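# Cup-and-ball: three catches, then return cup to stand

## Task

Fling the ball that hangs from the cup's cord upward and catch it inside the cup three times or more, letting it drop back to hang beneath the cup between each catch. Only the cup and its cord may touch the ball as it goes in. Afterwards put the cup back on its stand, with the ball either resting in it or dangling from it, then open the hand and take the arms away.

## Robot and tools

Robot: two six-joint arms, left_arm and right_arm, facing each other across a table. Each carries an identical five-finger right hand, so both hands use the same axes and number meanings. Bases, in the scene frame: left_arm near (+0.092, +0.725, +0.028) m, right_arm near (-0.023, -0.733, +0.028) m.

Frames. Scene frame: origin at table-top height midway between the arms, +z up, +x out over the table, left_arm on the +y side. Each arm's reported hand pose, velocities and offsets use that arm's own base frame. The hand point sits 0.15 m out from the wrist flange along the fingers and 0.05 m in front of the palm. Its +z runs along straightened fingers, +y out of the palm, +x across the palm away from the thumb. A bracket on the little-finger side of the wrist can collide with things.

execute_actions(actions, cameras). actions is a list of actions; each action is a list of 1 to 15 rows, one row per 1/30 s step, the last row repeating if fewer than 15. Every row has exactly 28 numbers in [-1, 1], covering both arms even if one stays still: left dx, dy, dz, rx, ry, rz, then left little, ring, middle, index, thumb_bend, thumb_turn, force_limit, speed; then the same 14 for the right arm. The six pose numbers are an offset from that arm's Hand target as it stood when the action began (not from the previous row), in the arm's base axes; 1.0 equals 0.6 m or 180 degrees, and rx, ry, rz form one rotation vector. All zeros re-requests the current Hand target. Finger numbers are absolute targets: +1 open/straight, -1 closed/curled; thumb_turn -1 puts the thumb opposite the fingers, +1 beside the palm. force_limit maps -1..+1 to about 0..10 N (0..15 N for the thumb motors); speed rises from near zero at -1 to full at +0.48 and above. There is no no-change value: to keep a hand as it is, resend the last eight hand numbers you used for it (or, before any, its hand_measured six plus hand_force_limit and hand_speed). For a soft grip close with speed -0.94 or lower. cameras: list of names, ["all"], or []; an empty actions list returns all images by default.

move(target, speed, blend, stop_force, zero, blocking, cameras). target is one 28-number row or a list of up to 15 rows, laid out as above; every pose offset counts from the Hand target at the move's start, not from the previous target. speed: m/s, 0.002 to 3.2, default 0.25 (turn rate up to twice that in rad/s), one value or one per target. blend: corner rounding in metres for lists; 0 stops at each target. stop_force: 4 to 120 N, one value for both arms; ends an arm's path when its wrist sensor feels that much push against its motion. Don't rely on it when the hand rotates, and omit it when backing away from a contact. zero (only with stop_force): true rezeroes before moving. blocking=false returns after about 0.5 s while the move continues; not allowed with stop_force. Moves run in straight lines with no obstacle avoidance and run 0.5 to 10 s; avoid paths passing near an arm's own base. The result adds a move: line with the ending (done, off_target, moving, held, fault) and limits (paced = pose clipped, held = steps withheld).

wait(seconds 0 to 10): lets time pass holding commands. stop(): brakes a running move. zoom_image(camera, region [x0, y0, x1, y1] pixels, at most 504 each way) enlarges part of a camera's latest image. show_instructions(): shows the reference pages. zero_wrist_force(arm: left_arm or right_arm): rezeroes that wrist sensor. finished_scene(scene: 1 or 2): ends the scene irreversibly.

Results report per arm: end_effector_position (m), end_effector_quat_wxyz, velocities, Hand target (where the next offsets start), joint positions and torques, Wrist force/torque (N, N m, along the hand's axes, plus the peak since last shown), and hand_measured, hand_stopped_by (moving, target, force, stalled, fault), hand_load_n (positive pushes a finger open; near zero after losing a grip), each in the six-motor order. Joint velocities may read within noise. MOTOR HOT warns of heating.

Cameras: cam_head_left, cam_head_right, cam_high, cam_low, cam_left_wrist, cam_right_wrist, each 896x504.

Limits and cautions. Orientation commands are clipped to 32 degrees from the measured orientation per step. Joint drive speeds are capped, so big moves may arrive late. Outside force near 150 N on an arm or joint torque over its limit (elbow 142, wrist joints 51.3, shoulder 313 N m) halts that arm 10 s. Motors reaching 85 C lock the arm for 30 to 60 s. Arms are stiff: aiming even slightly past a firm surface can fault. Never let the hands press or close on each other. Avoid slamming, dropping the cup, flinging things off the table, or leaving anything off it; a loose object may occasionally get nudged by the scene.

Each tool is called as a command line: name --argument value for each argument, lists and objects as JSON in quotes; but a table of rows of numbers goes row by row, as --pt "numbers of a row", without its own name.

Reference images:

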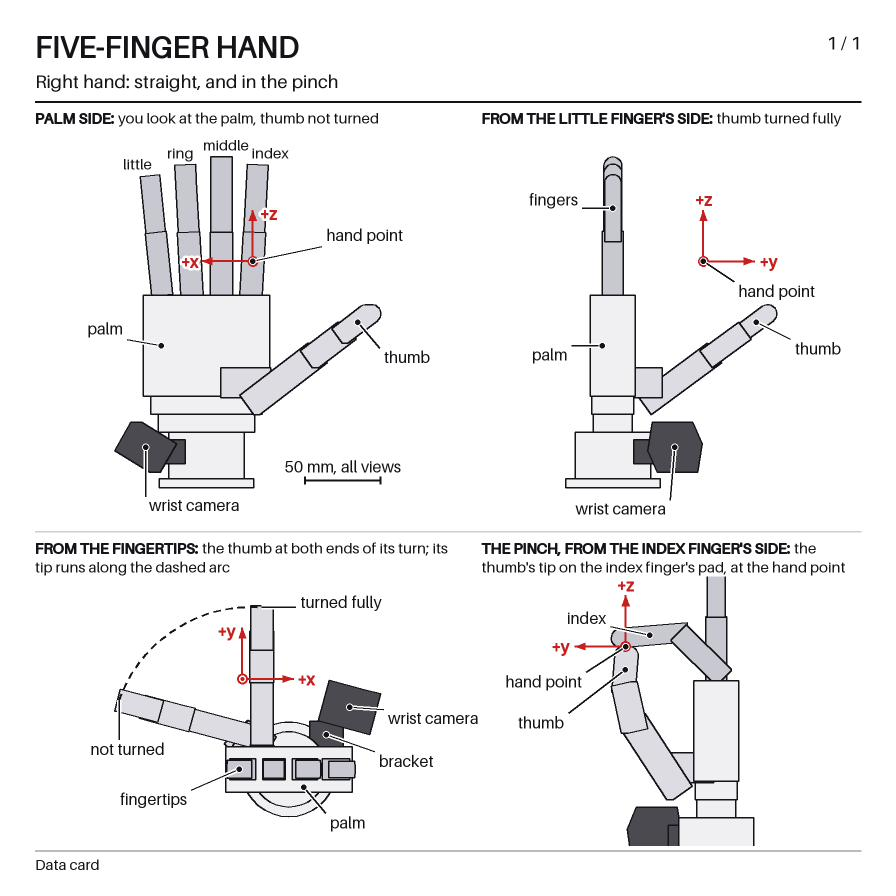

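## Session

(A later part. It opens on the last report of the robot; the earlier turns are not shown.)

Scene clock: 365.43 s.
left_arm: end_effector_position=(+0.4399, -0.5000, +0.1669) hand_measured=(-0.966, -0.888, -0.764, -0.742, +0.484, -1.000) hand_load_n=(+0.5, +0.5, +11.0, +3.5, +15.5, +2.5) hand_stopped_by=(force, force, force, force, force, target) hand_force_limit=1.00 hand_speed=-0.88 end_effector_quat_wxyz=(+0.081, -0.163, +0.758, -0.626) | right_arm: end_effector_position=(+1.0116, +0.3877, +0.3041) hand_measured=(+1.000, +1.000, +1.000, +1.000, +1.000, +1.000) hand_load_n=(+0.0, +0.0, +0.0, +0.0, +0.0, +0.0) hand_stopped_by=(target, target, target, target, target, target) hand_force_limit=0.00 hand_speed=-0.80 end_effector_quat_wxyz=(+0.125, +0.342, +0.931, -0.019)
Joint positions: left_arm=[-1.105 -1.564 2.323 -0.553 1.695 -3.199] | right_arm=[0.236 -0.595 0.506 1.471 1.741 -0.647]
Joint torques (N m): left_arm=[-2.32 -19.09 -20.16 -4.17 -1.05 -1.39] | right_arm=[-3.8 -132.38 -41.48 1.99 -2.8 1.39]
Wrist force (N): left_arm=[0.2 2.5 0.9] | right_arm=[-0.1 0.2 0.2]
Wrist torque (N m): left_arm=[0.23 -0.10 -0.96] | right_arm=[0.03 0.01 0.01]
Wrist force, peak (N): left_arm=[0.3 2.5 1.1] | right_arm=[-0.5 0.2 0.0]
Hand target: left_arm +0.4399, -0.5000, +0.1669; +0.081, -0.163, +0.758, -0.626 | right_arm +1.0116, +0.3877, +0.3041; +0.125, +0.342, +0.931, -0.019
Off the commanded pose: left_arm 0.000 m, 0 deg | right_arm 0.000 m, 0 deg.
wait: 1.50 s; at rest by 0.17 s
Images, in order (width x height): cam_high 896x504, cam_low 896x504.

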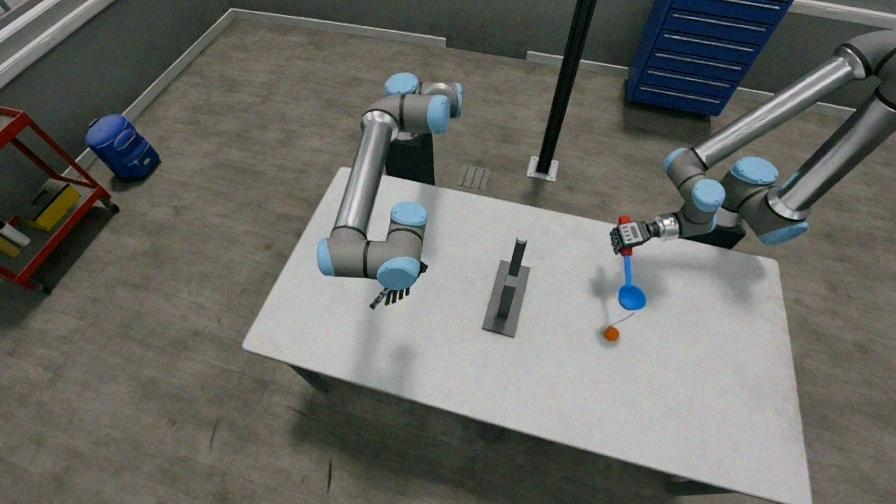

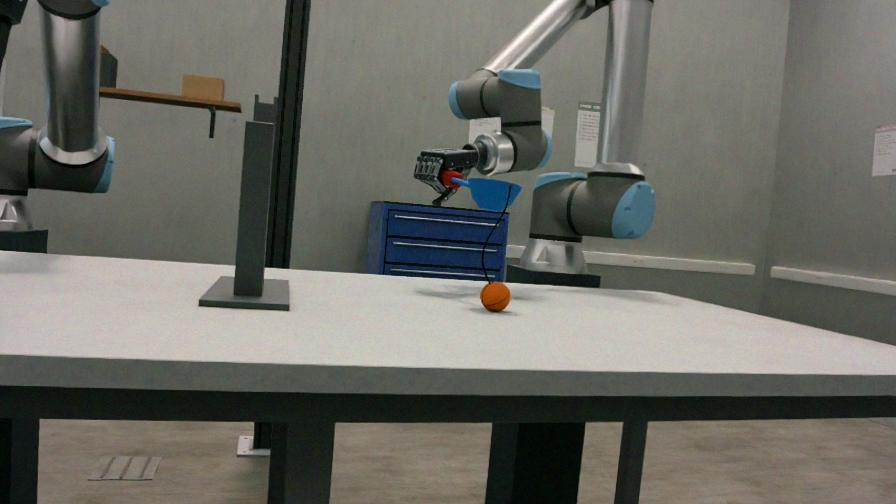

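move --pt "0.0067 -0.0083 0.02 0 0 0 -0.98 -0.98 -0.98 -0.98 -0.98 -1 1 -0.88 0 0 0 0 0 0 1 1 1 1 1 1 0 -0.8" --pt "0.0067 -0.0083 0.045 0 0 0 -0.98 -0.98 -0.98 -0.98 -0.98 -1 1 -0.88 0 0 0 0 0 0 1 1 1 1 1 1 0 -0.8" --speed '[0.015,0.004]' --cameras '["cam_low"]'

zoom_image --camera "cam_low" --region '[440, 120, 580, 320]'

wait --seconds 0.25 --cameras '["cam_low","cam_high"]'

zoom_image --camera "cam_low" --region '[440, 120, 580, 320]'

zoom_image --camera "cam_high" --region '[590, 240, 690, 350]'

wait --seconds 0.2 --cameras '["cam_low","cam_high"]'

zoom_image --camera "cam_low" --region '[440, 120, 580, 320]'

zoom_image --camera "cam_high" --region '[590, 240, 690, 350]'

Scene clock: 404.87 s.
left_arm: end_effector_position=(+0.4439, -0.5049, +0.1939) hand_measured=(-0.966, -0.888, -0.764, -0.742, +0.484, -1.000) hand_load_n=(+0.5, +0.5, +11.0, +4.0, +15.5, +2.5) hand_stopped_by=(force, force, force, force, force, target) hand_force_limit=1.00 hand_speed=-0.88 end_effector_quat_wxyz=(+0.081, -0.163, +0.758, -0.626) | right_arm: end_effector_position=(+1.0116, +0.3877, +0.3041) hand_measured=(+1.000, +1.000, +1.000, +1.000, +1.000, +1.000) hand_load_n=(+0.0, +0.0, +0.0, +0.0, +0.0, +0.0) hand_stopped_by=(target, target, target, target, target, target) hand_force_limit=0.00 hand_speed=-0.80 end_effector_quat_wxyz=(+0.125, +0.342, +0.931, -0.019)
Joint positions: left_arm=[-1.101 -1.592 2.288 -0.489 1.698 -3.198] | right_arm=[0.236 -0.595 0.506 1.471 1.741 -0.647]
Joint torques (N m): left_arm=[12.19 -38.47 -47.48 0.37 2.93 3.76] | right_arm=[-3.21 -133.51 -41.56 2.05 -2.76 1.49]
Wrist force (N): left_arm=[0.6 2.8 1.3] | right_arm=[0.0 0.0 0.0]
Wrist torque (N m): left_arm=[0.20 -0.16 -1.04] | right_arm=[0.01 0.00 0.01]
Wrist force, peak (N): left_arm=[0.1 3.1 1.2] | right_arm=[-0.2 0.0 0.7]
Hand target: left_arm +0.4439, -0.5049, +0.1939; +0.081, -0.163, +0.758, -0.626 | right_arm +1.0116, +0.3877, +0.3041; +0.125, +0.342, +0.931, -0.019
Off the commanded pose: left_arm 0.000 m, 0 deg | right_arm 0.000 m, 0 deg.
move: done
Images, in order (width x height): cam_low 896x504.

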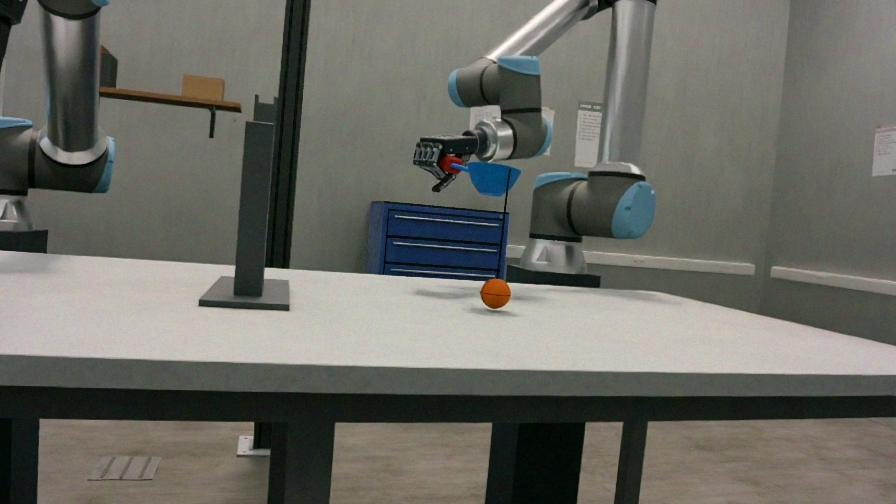

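Scaled by 2.520.

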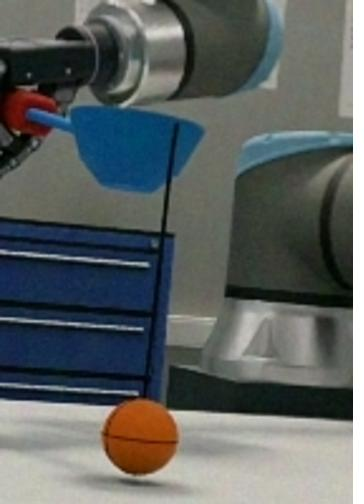

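Scene clock: 405.13 s.
left_arm: end_effector_position=(+0.4439, -0.5049, +0.1939) hand_measured=(-0.966, -0.888, -0.764, -0.742, +0.484, -1.000) hand_load_n=(+0.5, +0.5, +11.0, +4.0, +15.5, +2.5) hand_stopped_by=(force, force, force, force, force, target) hand_force_limit=1.00 hand_speed=-0.88 end_effector_quat_wxyz=(+0.081, -0.163, +0.758, -0.626) | right_arm: end_effector_position=(+1.0116, +0.3877, +0.3041) hand_measured=(+1.000, +1.000, +1.000, +1.000, +1.000, +1.000) hand_load_n=(+0.0, +0.0, +0.0, +0.0, +0.0, +0.0) hand_stopped_by=(target, target, target, target, target, target) hand_force_limit=0.00 hand_speed=-0.80 end_effector_quat_wxyz=(+0.125, +0.342, +0.931, -0.019)
Joint positions: left_arm=[-1.101 -1.592 2.288 -0.489 1.698 -3.198] | right_arm=[0.236 -0.595 0.506 1.471 1.741 -0.647]
Joint torques (N m): left_arm=[12.44 -39.66 -47.27 0.02 2.71 3.72] | right_arm=[-4.44 -133.13 -41.77 1.93 -2.61 1.63]
Wrist force (N): left_arm=[0.3 2.9 1.3] | right_arm=[0.0 0.0 0.1]
Wrist torque (N m): left_arm=[0.20 -0.12 -1.06] | right_arm=[0.00 -0.01 0.00]
Wrist force, peak (N): left_arm=[0.2 2.9 1.4] | right_arm=[0.1 -0.1 0.3]
Hand target: left_arm +0.4439, -0.5049, +0.1939; +0.081, -0.163, +0.758, -0.626 | right_arm +1.0116, +0.3877, +0.3041; +0.125, +0.342, +0.931, -0.019
Off the commanded pose: left_arm 0.000 m, 0 deg | right_arm 0.000 m, 0 deg.
wait: 0.27 s; at rest by 0.17 s
Images, in order (width x height): cam_high 896x504, cam_low 896x504.

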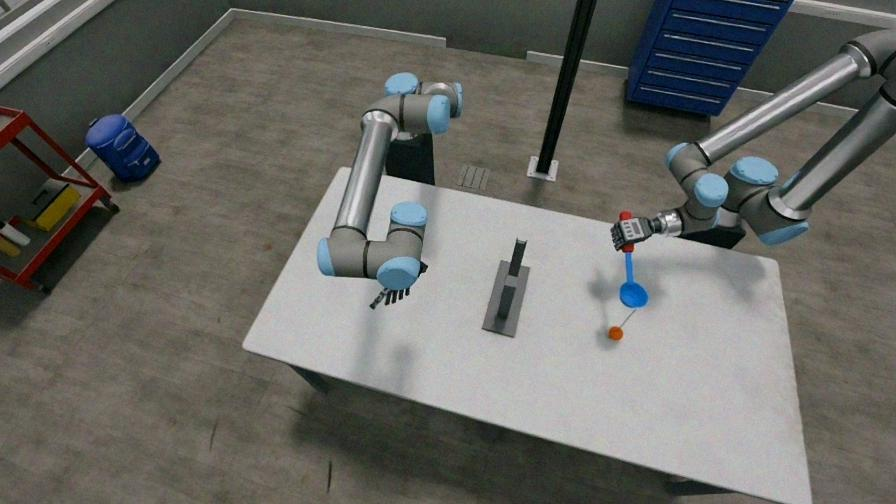

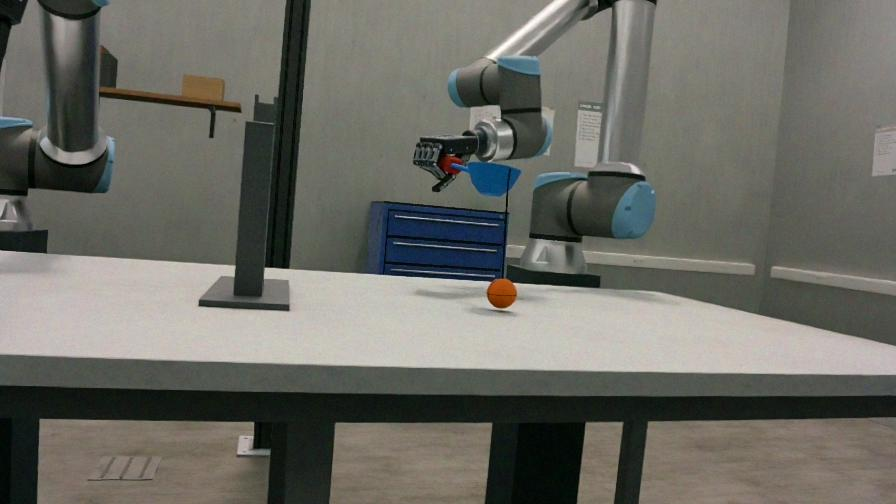

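Scaled by 2.520.

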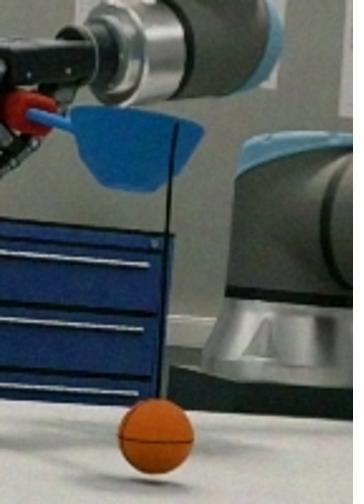

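Scaled by 4.582.

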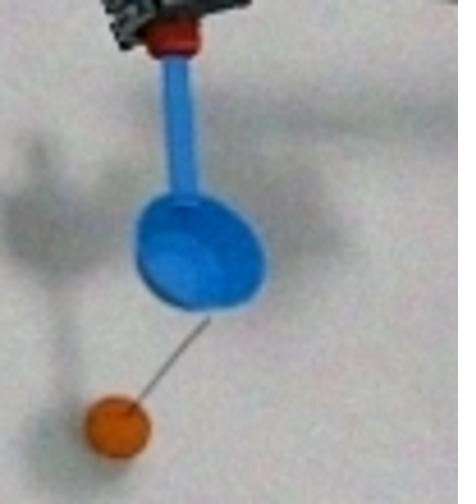

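Scene clock: 405.33 s.
left_arm: end_effector_position=(+0.4439, -0.5049, +0.1939) hand_measured=(-0.966, -0.888, -0.764, -0.742, +0.484, -1.000) hand_load_n=(+0.5, +0.5, +10.5, +4.0, +15.5, +2.5) hand_stopped_by=(force, force, force, force, force, target) hand_force_limit=1.00 hand_speed=-0.88 end_effector_quat_wxyz=(+0.081, -0.163, +0.758, -0.626) | right_arm: end_effector_position=(+1.0116, +0.3877, +0.3041) hand_measured=(+1.000, +1.000, +1.000, +1.000, +1.000, +1.000) hand_load_n=(+0.0, +0.0, +0.0, +0.0, +0.0, +0.0) hand_stopped_by=(target, target, target, target, target, target) hand_force_limit=0.00 hand_speed=-0.80 end_effector_quat_wxyz=(+0.125, +0.342, +0.931, -0.019)
Joint positions: left_arm=[-1.101 -1.592 2.288 -0.489 1.698 -3.198] | right_arm=[0.236 -0.595 0.506 1.471 1.741 -0.647]
Joint torques (N m): left_arm=[13.48 -39.08 -46.12 0.37 2.66 3.98] | right_arm=[-2.92 -132.98 -41.59 1.92 -2.72 1.59]
Wrist force (N): left_arm=[0.4 2.8 1.3] | right_arm=[0.0 -0.1 0.3]
Wrist torque (N m): left_arm=[0.19 -0.13 -1.05] | right_arm=[-0.02 -0.02 0.01]
Wrist force, peak (N): left_arm=[0.3 2.9 1.4] | right_arm=[-0.3 0.3 0.1]
Hand target: left_arm +0.4439, -0.5049, +0.1939; +0.081, -0.163, +0.758, -0.626 | right_arm +1.0116, +0.3877, +0.3041; +0.125, +0.342, +0.931, -0.019
Off the commanded pose: left_arm 0.000 m, 0 deg | right_arm 0.000 m, 0 deg.
wait: 0.20 s; at rest by 0.17 s
Images, in order (width x height): cam_high 896x504, cam_low 896x504.

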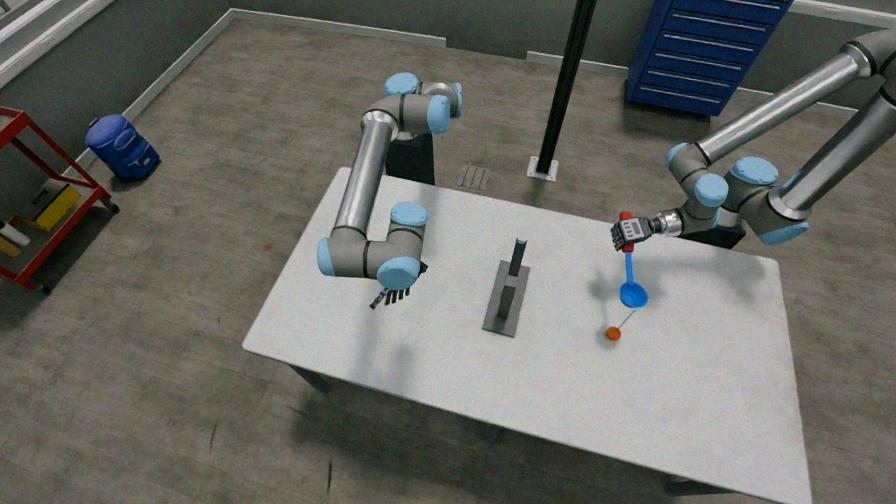

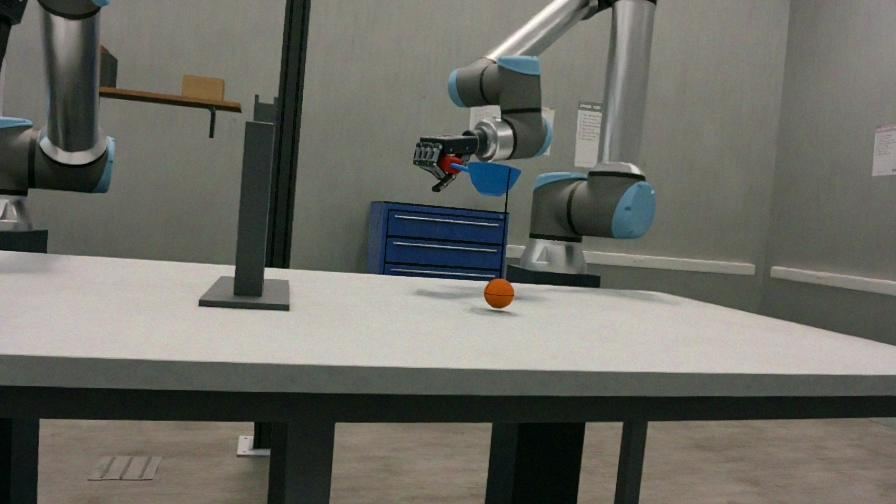

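Scaled by 2.520.

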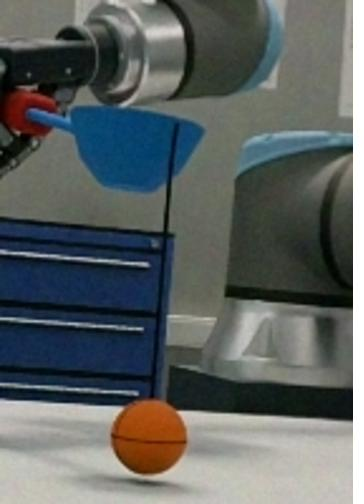

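Scaled by 4.582.

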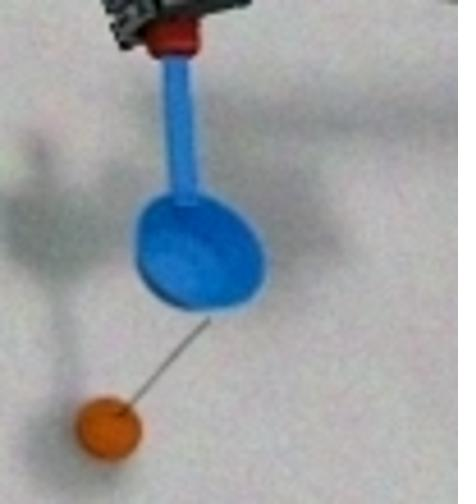

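move --target '[0,0,-0.0135,0,0,0,-0.98,-0.98,-0.98,-0.98,-0.98,-1,1,-0.88,0,0,0,0,0,0,1,1,1,1,1,1,0,-0.8]' --speed 0.004

wait --seconds 1.5

move --target '[0,0,0.017,0,0,0,-0.98,-0.98,-0.98,-0.98,-0.98,-1,1,-0.88,0,0,0,0,0,0,1,1,1,1,1,1,0,-0.8]' --speed 0.004 --cameras '["cam_low"]'

zoom_image --camera "cam_low" --region '[440, 120, 580, 320]'

wait --seconds 0.2 --cameras '["cam_low"]'

zoom_image --camera "cam_low" --region '[440, 120, 580, 320]'

wait --seconds 0.2 --cameras '["cam_low"]'

zoom_image --camera "cam_low" --region '[440, 120, 580, 320]'

Scene clock: 460.33 s.
left_arm: end_effector_position=(+0.4439, -0.5049, +0.1859) hand_measured=(-0.966, -0.888, -0.764, -0.742, +0.484, -1.000) hand_load_n=(+0.5, +0.5, +11.0, +3.0, +15.5, +2.5) hand_stopped_by=(force, force, force, force, force, target) hand_force_limit=1.00 hand_speed=-0.88 end_effector_quat_wxyz=(+0.081, -0.163, +0.758, -0.626) | right_arm: end_effector_position=(+1.0116, +0.3877, +0.3041) hand_measured=(+1.000, +1.000, +1.000, +1.000, +1.000, +1.000) hand_load_n=(+0.0, +0.0, +0.0, +0.0, +0.0, +0.0) hand_stopped_by=(target, target, target, target, target, target) hand_force_limit=0.00 hand_speed=-0.80 end_effector_quat_wxyz=(+0.125, +0.342, +0.931, -0.019)
Joint positions: left_arm=[-1.101 -1.581 2.295 -0.508 1.698 -3.198] | right_arm=[0.236 -0.595 0.506 1.471 1.741 -0.647]
Joint torques (N m): left_arm=[3.52 -18.49 -20.7 -4.03 1.51 3.68] | right_arm=[-3.39 -132.43 -41.62 1.92 -2.6 1.67]
Wrist force (N): left_arm=[0.0 2.6 1.0] | right_arm=[-0.1 0.1 0.1]
Wrist torque (N m): left_arm=[0.25 -0.06 -1.00] | right_arm=[0.01 0.01 0.00]
Wrist force, peak (N): left_arm=[0.6 3.2 1.3] | right_arm=[-0.1 -0.5 0.6]
Hand target: left_arm +0.4439, -0.5049, +0.1858; +0.081, -0.163, +0.758, -0.626 | right_arm +1.0116, +0.3877, +0.3041; +0.125, +0.342, +0.931, -0.019
Off the commanded pose: left_arm 0.000 m, 0 deg | right_arm 0.000 m, 0 deg.
move: done

Scene clock: 461.83 s.
left_arm: end_effector_position=(+0.4439, -0.5049, +0.1858) hand_measured=(-0.966, -0.888, -0.764, -0.742, +0.484, -1.000) hand_load_n=(+0.5, +0.5, +11.0, +3.5, +15.5, +2.5) hand_stopped_by=(force, force, force, force, force, target) hand_force_limit=1.00 hand_speed=-0.88 end_effector_quat_wxyz=(+0.081, -0.163, +0.758, -0.626) | right_arm: end_effector_position=(+1.0116, +0.3877, +0.3041) hand_measured=(+1.000, +1.000, +1.000, +1.000, +1.000, +1.000) hand_load_n=(+0.0, +0.0, +0.0, +0.0, +0.0, +0.0) hand_stopped_by=(target, target, target, target, target, target) hand_force_limit=0.00 hand_speed=-0.80 end_effector_quat_wxyz=(+0.125, +0.342, +0.931, -0.019)
Joint positions: left_arm=[-1.101 -1.581 2.295 -0.508 1.698 -3.198] | right_arm=[0.236 -0.595 0.506 1.471 1.741 -0.647]
Joint torques (N m): left_arm=[4.43 -18.98 -21.69 -3.9 1.44 3.48] | right_arm=[-2.92 -133.37 -41.83 1.93 -2.78 1.55]
Wrist force (N): left_arm=[0.3 2.7 1.0] | right_arm=[-0.2 0.1 0.0]
Wrist torque (N m): left_arm=[0.25 -0.11 -0.97] | right_arm=[0.03 0.03 0.00]
Wrist force, peak (N): left_arm=[0.2 2.7 1.1] | right_arm=[-0.2 -0.2 0.5]
Hand target: left_arm +0.4439, -0.5049, +0.1858; +0.081, -0.163, +0.758, -0.626 | right_arm +1.0116, +0.3877, +0.3041; +0.125, +0.342, +0.931, -0.019
Off the commanded pose: left_arm 0.000 m, 0 deg | right_arm 0.000 m, 0 deg.
wait: 1.50 s; at rest by 0.17 s

Scene clock: 464.60 s.
left_arm: end_effector_position=(+0.4439, -0.5049, +0.1960) hand_measured=(-0.966, -0.888, -0.764, -0.742, +0.484, -1.000) hand_load_n=(+0.5, +0.5, +10.5, +3.5, +15.5, +3.0) hand_stopped_by=(force, force, force, force, force, target) hand_force_limit=1.00 hand_speed=-0.88 end_effector_quat_wxyz=(+0.081, -0.163, +0.758, -0.626) | right_arm: end_effector_position=(+1.0116, +0.3877, +0.3041) hand_measured=(+1.000, +1.000, +1.000, +1.000, +1.000, +1.000) hand_load_n=(+0.0, +0.0, +0.0, +0.0, +0.0, +0.0) hand_stopped_by=(target, target, target, target, target, target) hand_force_limit=0.00 hand_speed=-0.80 end_effector_quat_wxyz=(+0.125, +0.342, +0.931, -0.019)
Joint positions: left_arm=[-1.101 -1.595 2.286 -0.485 1.698 -3.198] | right_arm=[0.236 -0.595 0.506 1.471 1.741 -0.647]
Joint torques (N m): left_arm=[4.88 -40.86 -46.32 0.61 1.53 3.06] | right_arm=[-3.51 -133.88 -42 2 -2.76 1.55]
Wrist force (N): left_arm=[0.2 2.8 1.6] | right_arm=[0.0 0.2 0.2]
Wrist torque (N m): left_arm=[0.17 -0.12 -1.06] | right_arm=[0.02 0.00 0.01]
Wrist force, peak (N): left_arm=[0.7 3.0 1.6] | right_arm=[-0.3 0.0 0.5]
Hand target: left_arm +0.4439, -0.5049, +0.1960; +0.081, -0.163, +0.758, -0.626 | right_arm +1.0116, +0.3877, +0.3041; +0.125, +0.342, +0.931, -0.019
Off the commanded pose: left_arm 0.000 m, 0 deg | right_arm 0.000 m, 0 deg.
move: done
Images, in order (width x height): cam_low 896x504.

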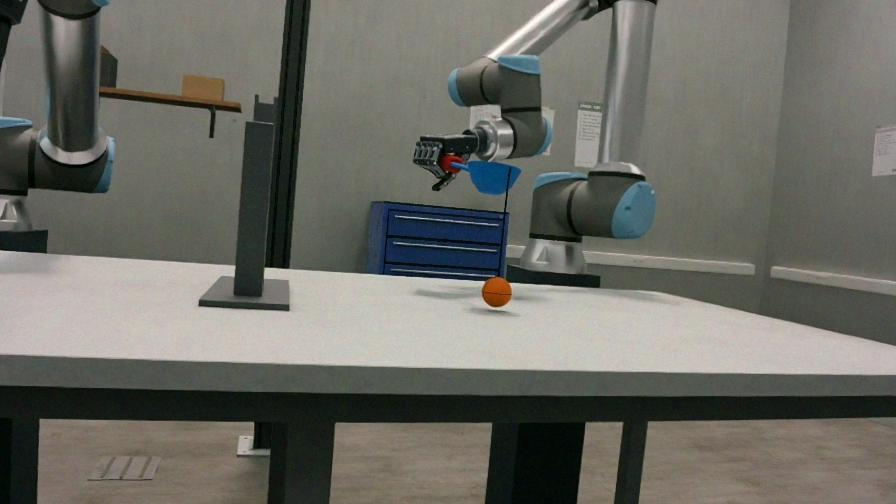

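Scaled by 2.520.

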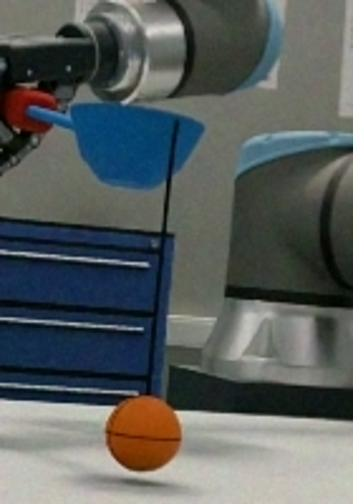

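Scene clock: 464.80 s.
left_arm: end_effector_position=(+0.4439, -0.5049, +0.1960) hand_measured=(-0.966, -0.888, -0.764, -0.742, +0.484, -1.000) hand_load_n=(+0.0, +0.5, +11.0, +4.0, +15.5, +2.5) hand_stopped_by=(force, force, force, force, force, target) hand_force_limit=1.00 hand_speed=-0.88 end_effector_quat_wxyz=(+0.081, -0.163, +0.758, -0.626) | right_arm: end_effector_position=(+1.0116, +0.3877, +0.3041) hand_measured=(+1.000, +1.000, +1.000, +1.000, +1.000, +1.000) hand_load_n=(+0.0, +0.0, +0.0, +0.0, +0.0, +0.0) hand_stopped_by=(target, target, target, target, target, target) hand_force_limit=0.00 hand_speed=-0.80 end_effector_quat_wxyz=(+0.125, +0.342, +0.931, -0.019)
Joint positions: left_arm=[-1.101 -1.595 2.286 -0.484 1.698 -3.198] | right_arm=[0.236 -0.595 0.506 1.471 1.741 -0.647]
Joint torques (N m): left_arm=[4.53 -37.2 -47.21 0.25 1.53 2.91] | right_arm=[-3.55 -133.11 -42.07 1.89 -2.74 1.55]
Wrist force (N): left_arm=[0.4 3.0 1.4] | right_arm=[-0.1 0.0 0.2]
Wrist torque (N m): left_arm=[0.20 -0.14 -1.04] | right_arm=[-0.01 0.00 0.01]
Wrist force, peak (N): left_arm=[0.4 3.0 1.4] | right_arm=[-0.5 0.0 0.3]
Hand target: left_arm +0.4439, -0.5049, +0.1960; +0.081, -0.163, +0.758, -0.626 | right_arm +1.0116, +0.3877, +0.3041; +0.125, +0.342, +0.931, -0.019
Off the commanded pose: left_arm 0.000 m, 0 deg | right_arm 0.000 m, 0 deg.
wait: 0.20 s; at rest by 0.17 s
Images, in order (width x height): cam_low 896x504.

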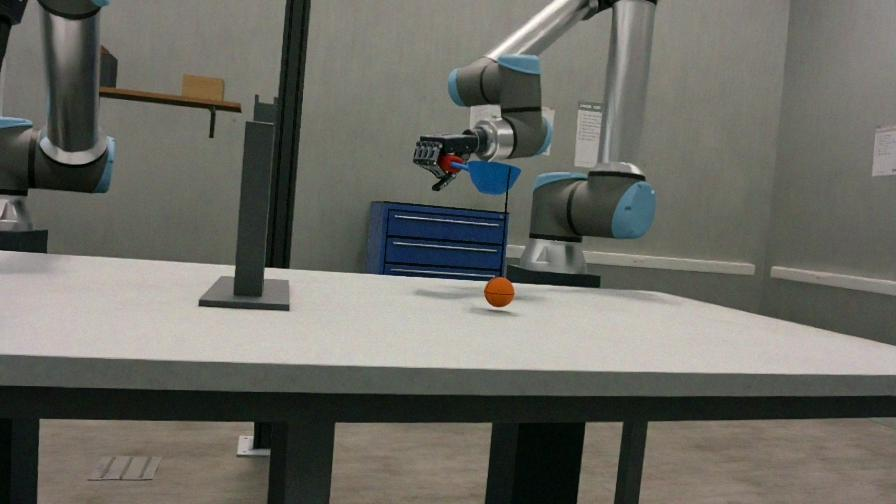

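Scaled by 2.520.

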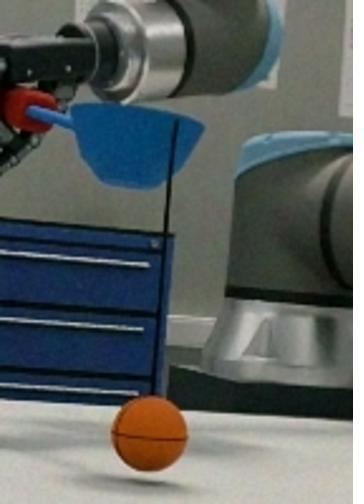

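Scene clock: 465.00 s.
left_arm: end_effector_position=(+0.4439, -0.5049, +0.1960) hand_measured=(-0.966, -0.888, -0.764, -0.742, +0.484, -1.000) hand_load_n=(+0.5, +0.5, +11.0, +4.0, +15.5, +2.5) hand_stopped_by=(force, force, force, force, force, target) hand_force_limit=1.00 hand_speed=-0.88 end_effector_quat_wxyz=(+0.081, -0.163, +0.758, -0.626) | right_arm: end_effector_position=(+1.0116, +0.3877, +0.3041) hand_measured=(+1.000, +1.000, +1.000, +1.000, +1.000, +1.000) hand_load_n=(+0.0, +0.0, +0.0, +0.0, +0.0, +0.0) hand_stopped_by=(target, target, target, target, target, target) hand_force_limit=0.00 hand_speed=-0.80 end_effector_quat_wxyz=(+0.125, +0.342, +0.931, -0.019)
Joint positions: left_arm=[-1.101 -1.595 2.286 -0.484 1.698 -3.198] | right_arm=[0.236 -0.595 0.506 1.471 1.741 -0.647]
Joint torques (N m): left_arm=[3.1 -38.33 -46.48 0.31 1.84 2.8] | right_arm=[-3.09 -131.84 -41.82 2.02 -2.68 1.6]
Wrist force (N): left_arm=[0.2 2.8 1.5] | right_arm=[0.1 0.1 0.2]
Wrist torque (N m): left_arm=[0.17 -0.12 -1.06] | right_arm=[0.01 -0.03 0.02]
Wrist force, peak (N): left_arm=[0.3 2.9 1.4] | right_arm=[-0.3 0.2 0.4]
Hand target: left_arm +0.4439, -0.5049, +0.1960; +0.081, -0.163, +0.758, -0.626 | right_arm +1.0116, +0.3877, +0.3041; +0.125, +0.342, +0.931, -0.019
Off the commanded pose: left_arm 0.000 m, 0 deg | right_arm 0.000 m, 0 deg.
wait: 0.20 s; at rest by 0.17 s
Images, in order (width x height): cam_low 896x504.

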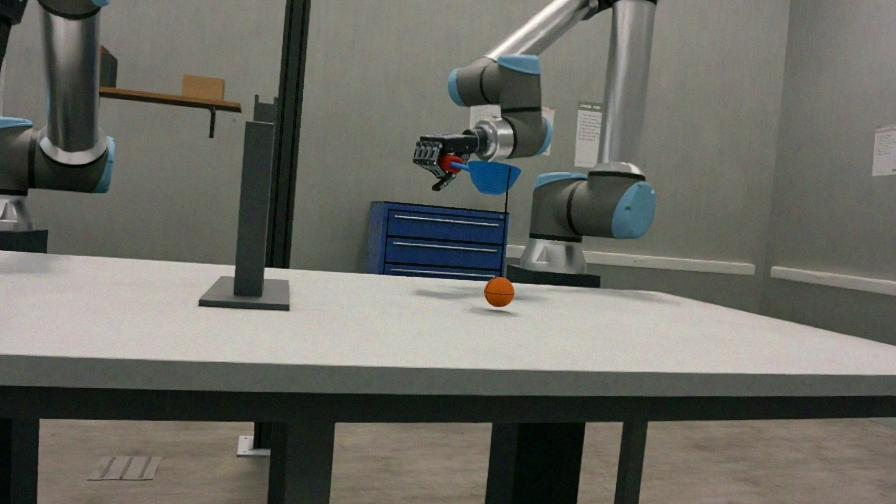

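Scaled by 2.520.

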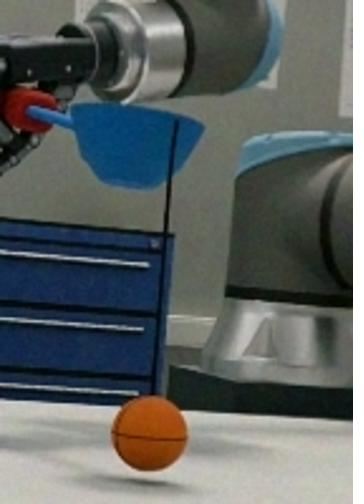

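move --target '[0,0,-0.0195,0,0,0,-0.98,-0.98,-0.98,-0.98,-0.98,-1,1,-0.88,0,0,0,0,0,0,1,1,1,1,1,1,0,-0.8]' --speed 0.006

wait --seconds 1

move --target '[0,0,0.013,0,0,0,-0.98,-0.98,-0.98,-0.98,-0.98,-1,1,-0.88,0,0,0,0,0,0,1,1,1,1,1,1,0,-0.8]' --speed 0.002

move --target '[0,0,0.597,0,0,0,-0.98,-0.98,-0.98,-0.98,-0.98,-1,1,-0.88,0,0,0,0,0,0,1,1,1,1,1,1,0,-0.8]' --speed 0.1 --cameras '["cam_low"]'

zoom_image --camera "cam_low" --region '[440, 0, 580, 200]'

wait --seconds 0.2 --cameras '["cam_low"]'

zoom_image --camera "cam_low" --region '[440, 0, 580, 200]'

wait --seconds 0.2 --cameras '["cam_low", "cam_high"]'

zoom_image --camera "cam_low" --region '[440, 0, 580, 200]'

Scene clock: 495.20 s.
left_arm: end_effector_position=(+0.4439, -0.5049, +0.1844) hand_measured=(-0.966, -0.888, -0.764, -0.742, +0.484, -1.000) hand_load_n=(+0.5, +0.5, +11.0, +3.0, +15.0, +2.5) hand_stopped_by=(force, force, force, force, force, target) hand_force_limit=1.00 hand_speed=-0.88 end_effector_quat_wxyz=(+0.081, -0.163, +0.758, -0.626) | right_arm: end_effector_position=(+1.0116, +0.3877, +0.3041) hand_measured=(+1.000, +1.000, +1.000, +1.000, +1.000, +1.000) hand_load_n=(+0.0, +0.0, +0.0, +0.0, +0.0, +0.0) hand_stopped_by=(target, target, target, target, target, target) hand_force_limit=0.00 hand_speed=-0.80 end_effector_quat_wxyz=(+0.125, +0.342, +0.931, -0.019)
Joint positions: left_arm=[-1.101 -1.579 2.297 -0.511 1.698 -3.198] | right_arm=[0.236 -0.595 0.506 1.471 1.741 -0.647]
Joint torques (N m): left_arm=[-1.74 -17.47 -20.32 -3.63 0.88 -1.07] | right_arm=[-3.55 -133.42 -42.01 1.87 -2.65 1.58]
Wrist force (N): left_arm=[0.3 2.5 0.9] | right_arm=[-0.1 0.1 0.1]
Wrist torque (N m): left_arm=[0.23 -0.10 -0.98] | right_arm=[0.02 0.00 0.01]
Wrist force, peak (N): left_arm=[0.4 3.1 1.8] | right_arm=[-0.3 0.2 0.5]
Hand target: left_arm +0.4439, -0.5049, +0.1843; +0.081, -0.163, +0.758, -0.626 | right_arm +1.0116, +0.3877, +0.3041; +0.125, +0.342, +0.931, -0.019
Off the commanded pose: left_arm 0.000 m, 0 deg | right_arm 0.000 m, 0 deg.
move: done

Scene clock: 496.20 s.
left_arm: end_effector_position=(+0.4439, -0.5049, +0.1843) hand_measured=(-0.966, -0.888, -0.764, -0.742, +0.484, -1.000) hand_load_n=(+0.5, +1.0, +11.0, +3.5, +15.5, +2.5) hand_stopped_by=(force, force, force, force, force, target) hand_force_limit=1.00 hand_speed=-0.88 end_effector_quat_wxyz=(+0.081, -0.163, +0.758, -0.626) | right_arm: end_effector_position=(+1.0116, +0.3877, +0.3041) hand_measured=(+1.000, +1.000, +1.000, +1.000, +1.000, +1.000) hand_load_n=(+0.0, +0.0, +0.0, +0.0, +0.0, +0.0) hand_stopped_by=(target, target, target, target, target, target) hand_force_limit=0.00 hand_speed=-0.80 end_effector_quat_wxyz=(+0.125, +0.342, +0.931, -0.019)
Joint positions: left_arm=[-1.101 -1.578 2.297 -0.512 1.698 -3.198] | right_arm=[0.236 -0.595 0.506 1.471 1.741 -0.647]
Joint torques (N m): left_arm=[-2.17 -18.03 -21.89 -3.73 1.14 -1.13] | right_arm=[-2.98 -133.28 -41.96 2.07 -2.63 1.56]
Wrist force (N): left_arm=[0.1 2.3 1.0] | right_arm=[-0.1 0.0 0.1]
Wrist torque (N m): left_arm=[0.19 -0.08 -0.99] | right_arm=[0.01 0.00 0.01]
Wrist force, peak (N): left_arm=[0.3 2.5 1.3] | right_arm=[0.2 0.2 0.5]
Hand target: left_arm +0.4439, -0.5049, +0.1843; +0.081, -0.163, +0.758, -0.626 | right_arm +1.0116, +0.3877, +0.3041; +0.125, +0.342, +0.931, -0.019
Off the commanded pose: left_arm 0.000 m, 0 deg | right_arm 0.000 m, 0 deg.
wait: 1.00 s; at rest by 0.17 s

Scene clock: 500.33 s.
left_arm: end_effector_position=(+0.4439, -0.5049, +0.1921) hand_measured=(-0.966, -0.888, -0.764, -0.742, +0.484, -1.000) hand_load_n=(+0.5, +0.5, +11.0, +3.5, +15.5, +3.0) hand_stopped_by=(force, force, force, force, force, target) hand_force_limit=1.00 hand_speed=-0.88 end_effector_quat_wxyz=(+0.081, -0.163, +0.758, -0.626) | right_arm: end_effector_position=(+1.0116, +0.3877, +0.3041) hand_measured=(+1.000, +1.000, +1.000, +1.000, +1.000, +1.000) hand_load_n=(+0.0, +0.0, +0.0, +0.0, +0.0, +0.0) hand_stopped_by=(target, target, target, target, target, target) hand_force_limit=0.00 hand_speed=-0.80 end_effector_quat_wxyz=(+0.125, +0.342, +0.931, -0.019)
Joint positions: left_arm=[-1.101 -1.589 2.29 -0.494 1.698 -3.198] | right_arm=[0.236 -0.595 0.506 1.471 1.741 -0.647]
Joint torques (N m): left_arm=[-1.99 -38.57 -46.36 0.49 1.03 -1.11] | right_arm=[-2.79 -133.54 -42.19 2.02 -2.61 1.6]
Wrist force (N): left_arm=[0.3 2.8 1.4] | right_arm=[0.0 -0.1 0.1]
Wrist torque (N m): left_arm=[0.19 -0.11 -1.06] | right_arm=[-0.01 -0.01 0.00]
Wrist force, peak (N): left_arm=[0.4 2.9 1.4] | right_arm=[0.1 0.4 0.5]
Hand target: left_arm +0.4439, -0.5049, +0.1921; +0.081, -0.163, +0.758, -0.626 | right_arm +1.0116, +0.3877, +0.3041; +0.125, +0.342, +0.931, -0.019
Off the commanded pose: left_arm 0.000 m, 0 deg | right_arm 0.000 m, 0 deg.
move: done

Scene clock: 504.37 s.
left_arm: end_effector_position=(+0.4439, -0.5049, +0.5503) hand_measured=(-0.966, -0.888, -0.764, -0.742, +0.484, -1.000) hand_load_n=(+0.0, +0.5, +11.0, +3.5, +15.5, +2.5) hand_stopped_by=(force, force, force, force, force, target) hand_force_limit=1.00 hand_speed=-0.88 end_effector_quat_wxyz=(+0.081, -0.163, +0.758, -0.626) | right_arm: end_effector_position=(+1.0116, +0.3877, +0.3041) hand_measured=(+1.000, +1.000, +1.000, +1.000, +1.000, +1.000) hand_load_n=(+0.0, +0.0, +0.0, +0.0, +0.0, +0.0) hand_stopped_by=(target, target, target, target, target, target) hand_force_limit=0.00 hand_speed=-0.80 end_effector_quat_wxyz=(+0.125, +0.342, +0.931, -0.019)
Joint positions: left_arm=[-1.101 -1.811 1.798 0.22 1.698 -3.198] | right_arm=[0.236 -0.595 0.506 1.471 1.741 -0.647]
Joint torques (N m): left_arm=[-15.26 -11 -57.15 -0.48 -0.17 -0.46] | right_arm=[-2.99 -133.98 -41.49 2.04 -2.73 1.63]
Wrist force (N): left_arm=[0.3 2.9 1.4] | right_arm=[0.0 -0.1 0.4]
Wrist torque (N m): left_arm=[0.19 -0.15 -0.99] | right_arm=[-0.02 -0.01 0.02]
Wrist force, peak (N): left_arm=[0.3 4.0 1.5] | right_arm=[-0.4 0.2 0.3]
Hand target: left_arm +0.4439, -0.5049, +0.5503; +0.081, -0.163, +0.758, -0.626 | right_arm +1.0116, +0.3877, +0.3041; +0.125, +0.342, +0.931, -0.019
Off the commanded pose: left_arm 0.000 m, 0 deg | right_arm 0.000 m, 0 deg.
move: done
Images, in order (width x height): cam_low 896x504.

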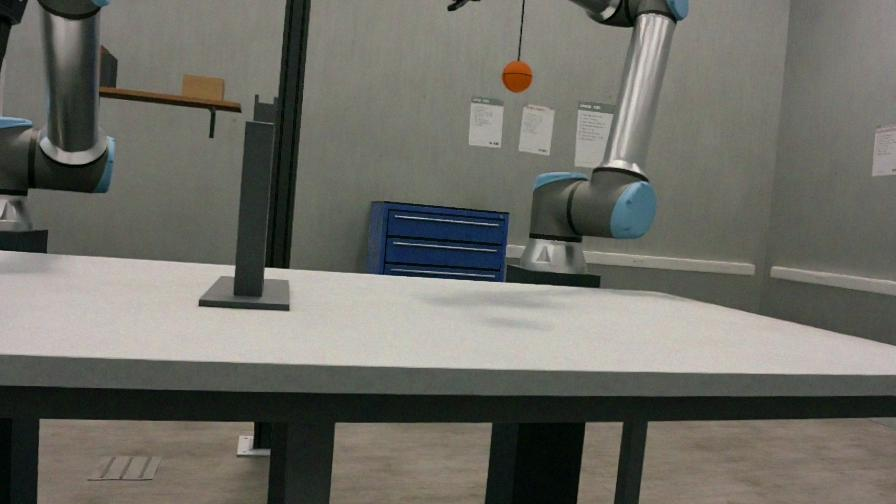

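Scaled by 2.520.

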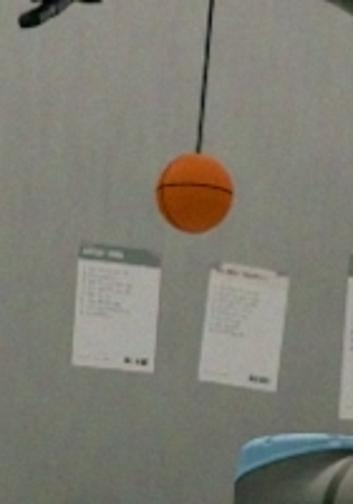

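Scene clock: 504.57 s.
left_arm: end_effector_position=(+0.4439, -0.5049, +0.5503) hand_measured=(-0.966, -0.888, -0.764, -0.742, +0.484, -1.000) hand_load_n=(+0.0, +0.5, +11.0, +4.0, +15.5, +3.0) hand_stopped_by=(force, force, force, force, force, target) hand_force_limit=1.00 hand_speed=-0.88 end_effector_quat_wxyz=(+0.081, -0.163, +0.758, -0.626) | right_arm: end_effector_position=(+1.0116, +0.3877, +0.3041) hand_measured=(+1.000, +1.000, +1.000, +1.000, +1.000, +1.000) hand_load_n=(+0.0, +0.0, +0.0, +0.0, +0.0, +0.0) hand_stopped_by=(target, target, target, target, target, target) hand_force_limit=0.00 hand_speed=-0.80 end_effector_quat_wxyz=(+0.125, +0.342, +0.931, -0.019)
Joint positions: left_arm=[-1.101 -1.811 1.798 0.22 1.698 -3.198] | right_arm=[0.236 -0.595 0.506 1.471 1.741 -0.647]
Joint torques (N m): left_arm=[-13.9 -11.32 -56.79 0.13 0.59 0.54] | right_arm=[-2.88 -132.71 -42.38 1.79 -2.82 1.57]
Wrist force (N): left_arm=[0.2 3.4 1.3] | right_arm=[-0.3 -0.3 0.2]
Wrist torque (N m): left_arm=[0.28 -0.14 -0.97] | right_arm=[-0.05 0.03 -0.01]
Wrist force, peak (N): left_arm=[0.2 3.4 1.3] | right_arm=[-0.3 -0.3 0.2]
Hand target: left_arm +0.4439, -0.5049, +0.5503; +0.081, -0.163, +0.758, -0.626 | right_arm +1.0116, +0.3877, +0.3041; +0.125, +0.342, +0.931, -0.019
Off the commanded pose: left_arm 0.000 m, 0 deg | right_arm 0.000 m, 0 deg.
wait: 0.20 s; at rest by 0.17 s
Images, in order (width x height): cam_low 896x504.

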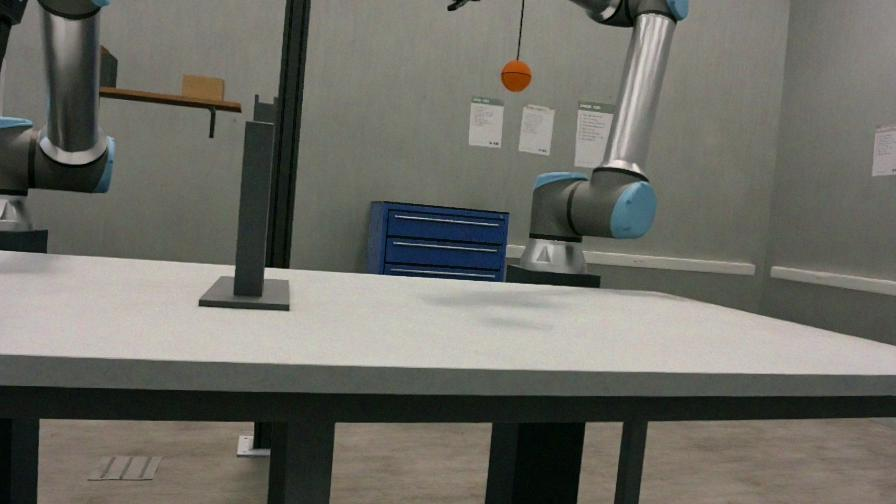

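Scaled by 2.520.

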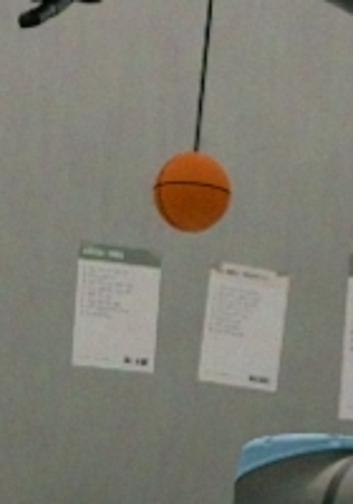

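Scene clock: 504.77 s.
left_arm: end_effector_position=(+0.4439, -0.5049, +0.5503) hand_measured=(-0.966, -0.888, -0.764, -0.742, +0.484, -1.000) hand_load_n=(+0.0, +0.5, +11.0, +4.0, +15.5, +2.5) hand_stopped_by=(force, force, force, force, force, target) hand_force_limit=1.00 hand_speed=-0.88 end_effector_quat_wxyz=(+0.081, -0.163, +0.758, -0.626) | right_arm: end_effector_position=(+1.0116, +0.3877, +0.3041) hand_measured=(+1.000, +1.000, +1.000, +1.000, +1.000, +1.000) hand_load_n=(+0.0, +0.0, +0.0, -0.5, -0.5, +0.0) hand_stopped_by=(target, target, target, target, target, target) hand_force_limit=0.00 hand_speed=-0.80 end_effector_quat_wxyz=(+0.125, +0.342, +0.931, -0.019)
Joint positions: left_arm=[-1.101 -1.811 1.798 0.22 1.698 -3.198] | right_arm=[0.236 -0.595 0.506 1.471 1.741 -0.647]
Joint torques (N m): left_arm=[-14.47 -10.22 -56.73 0.21 1.33 1.09] | right_arm=[-2.92 -134.23 -42.11 1.87 -2.77 1.56]
Wrist force (N): left_arm=[0.4 3.2 1.4] | right_arm=[-0.2 0.2 0.1]
Wrist torque (N m): left_arm=[0.23 -0.17 -0.97] | right_arm=[0.03 0.02 0.01]
Wrist force, peak (N): left_arm=[0.2 3.3 1.4] | right_arm=[-0.2 0.1 0.4]
Hand target: left_arm +0.4439, -0.5049, +0.5503; +0.081, -0.163, +0.758, -0.626 | right_arm +1.0116, +0.3877, +0.3041; +0.125, +0.342, +0.931, -0.019
Off the commanded pose: left_arm 0.000 m, 0 deg | right_arm 0.000 m, 0 deg.
wait: 0.20 s; at rest by 0.17 s
Images, in order (width x height): cam_high 896x504, cam_low 896x504.

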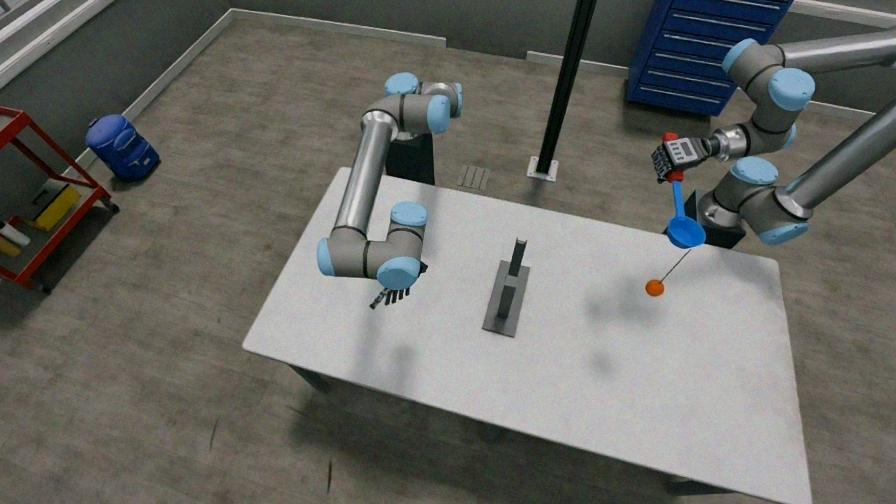

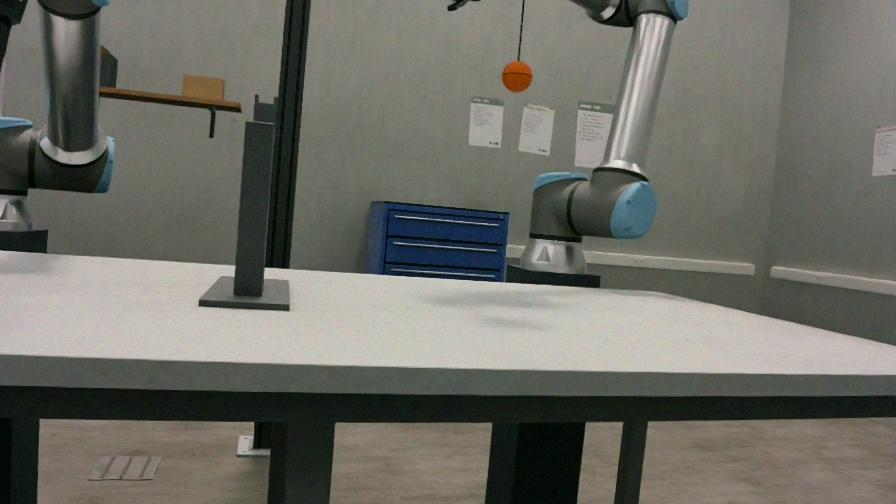

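Scaled by 2.520.

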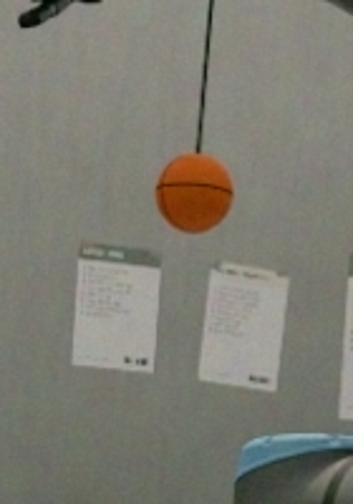

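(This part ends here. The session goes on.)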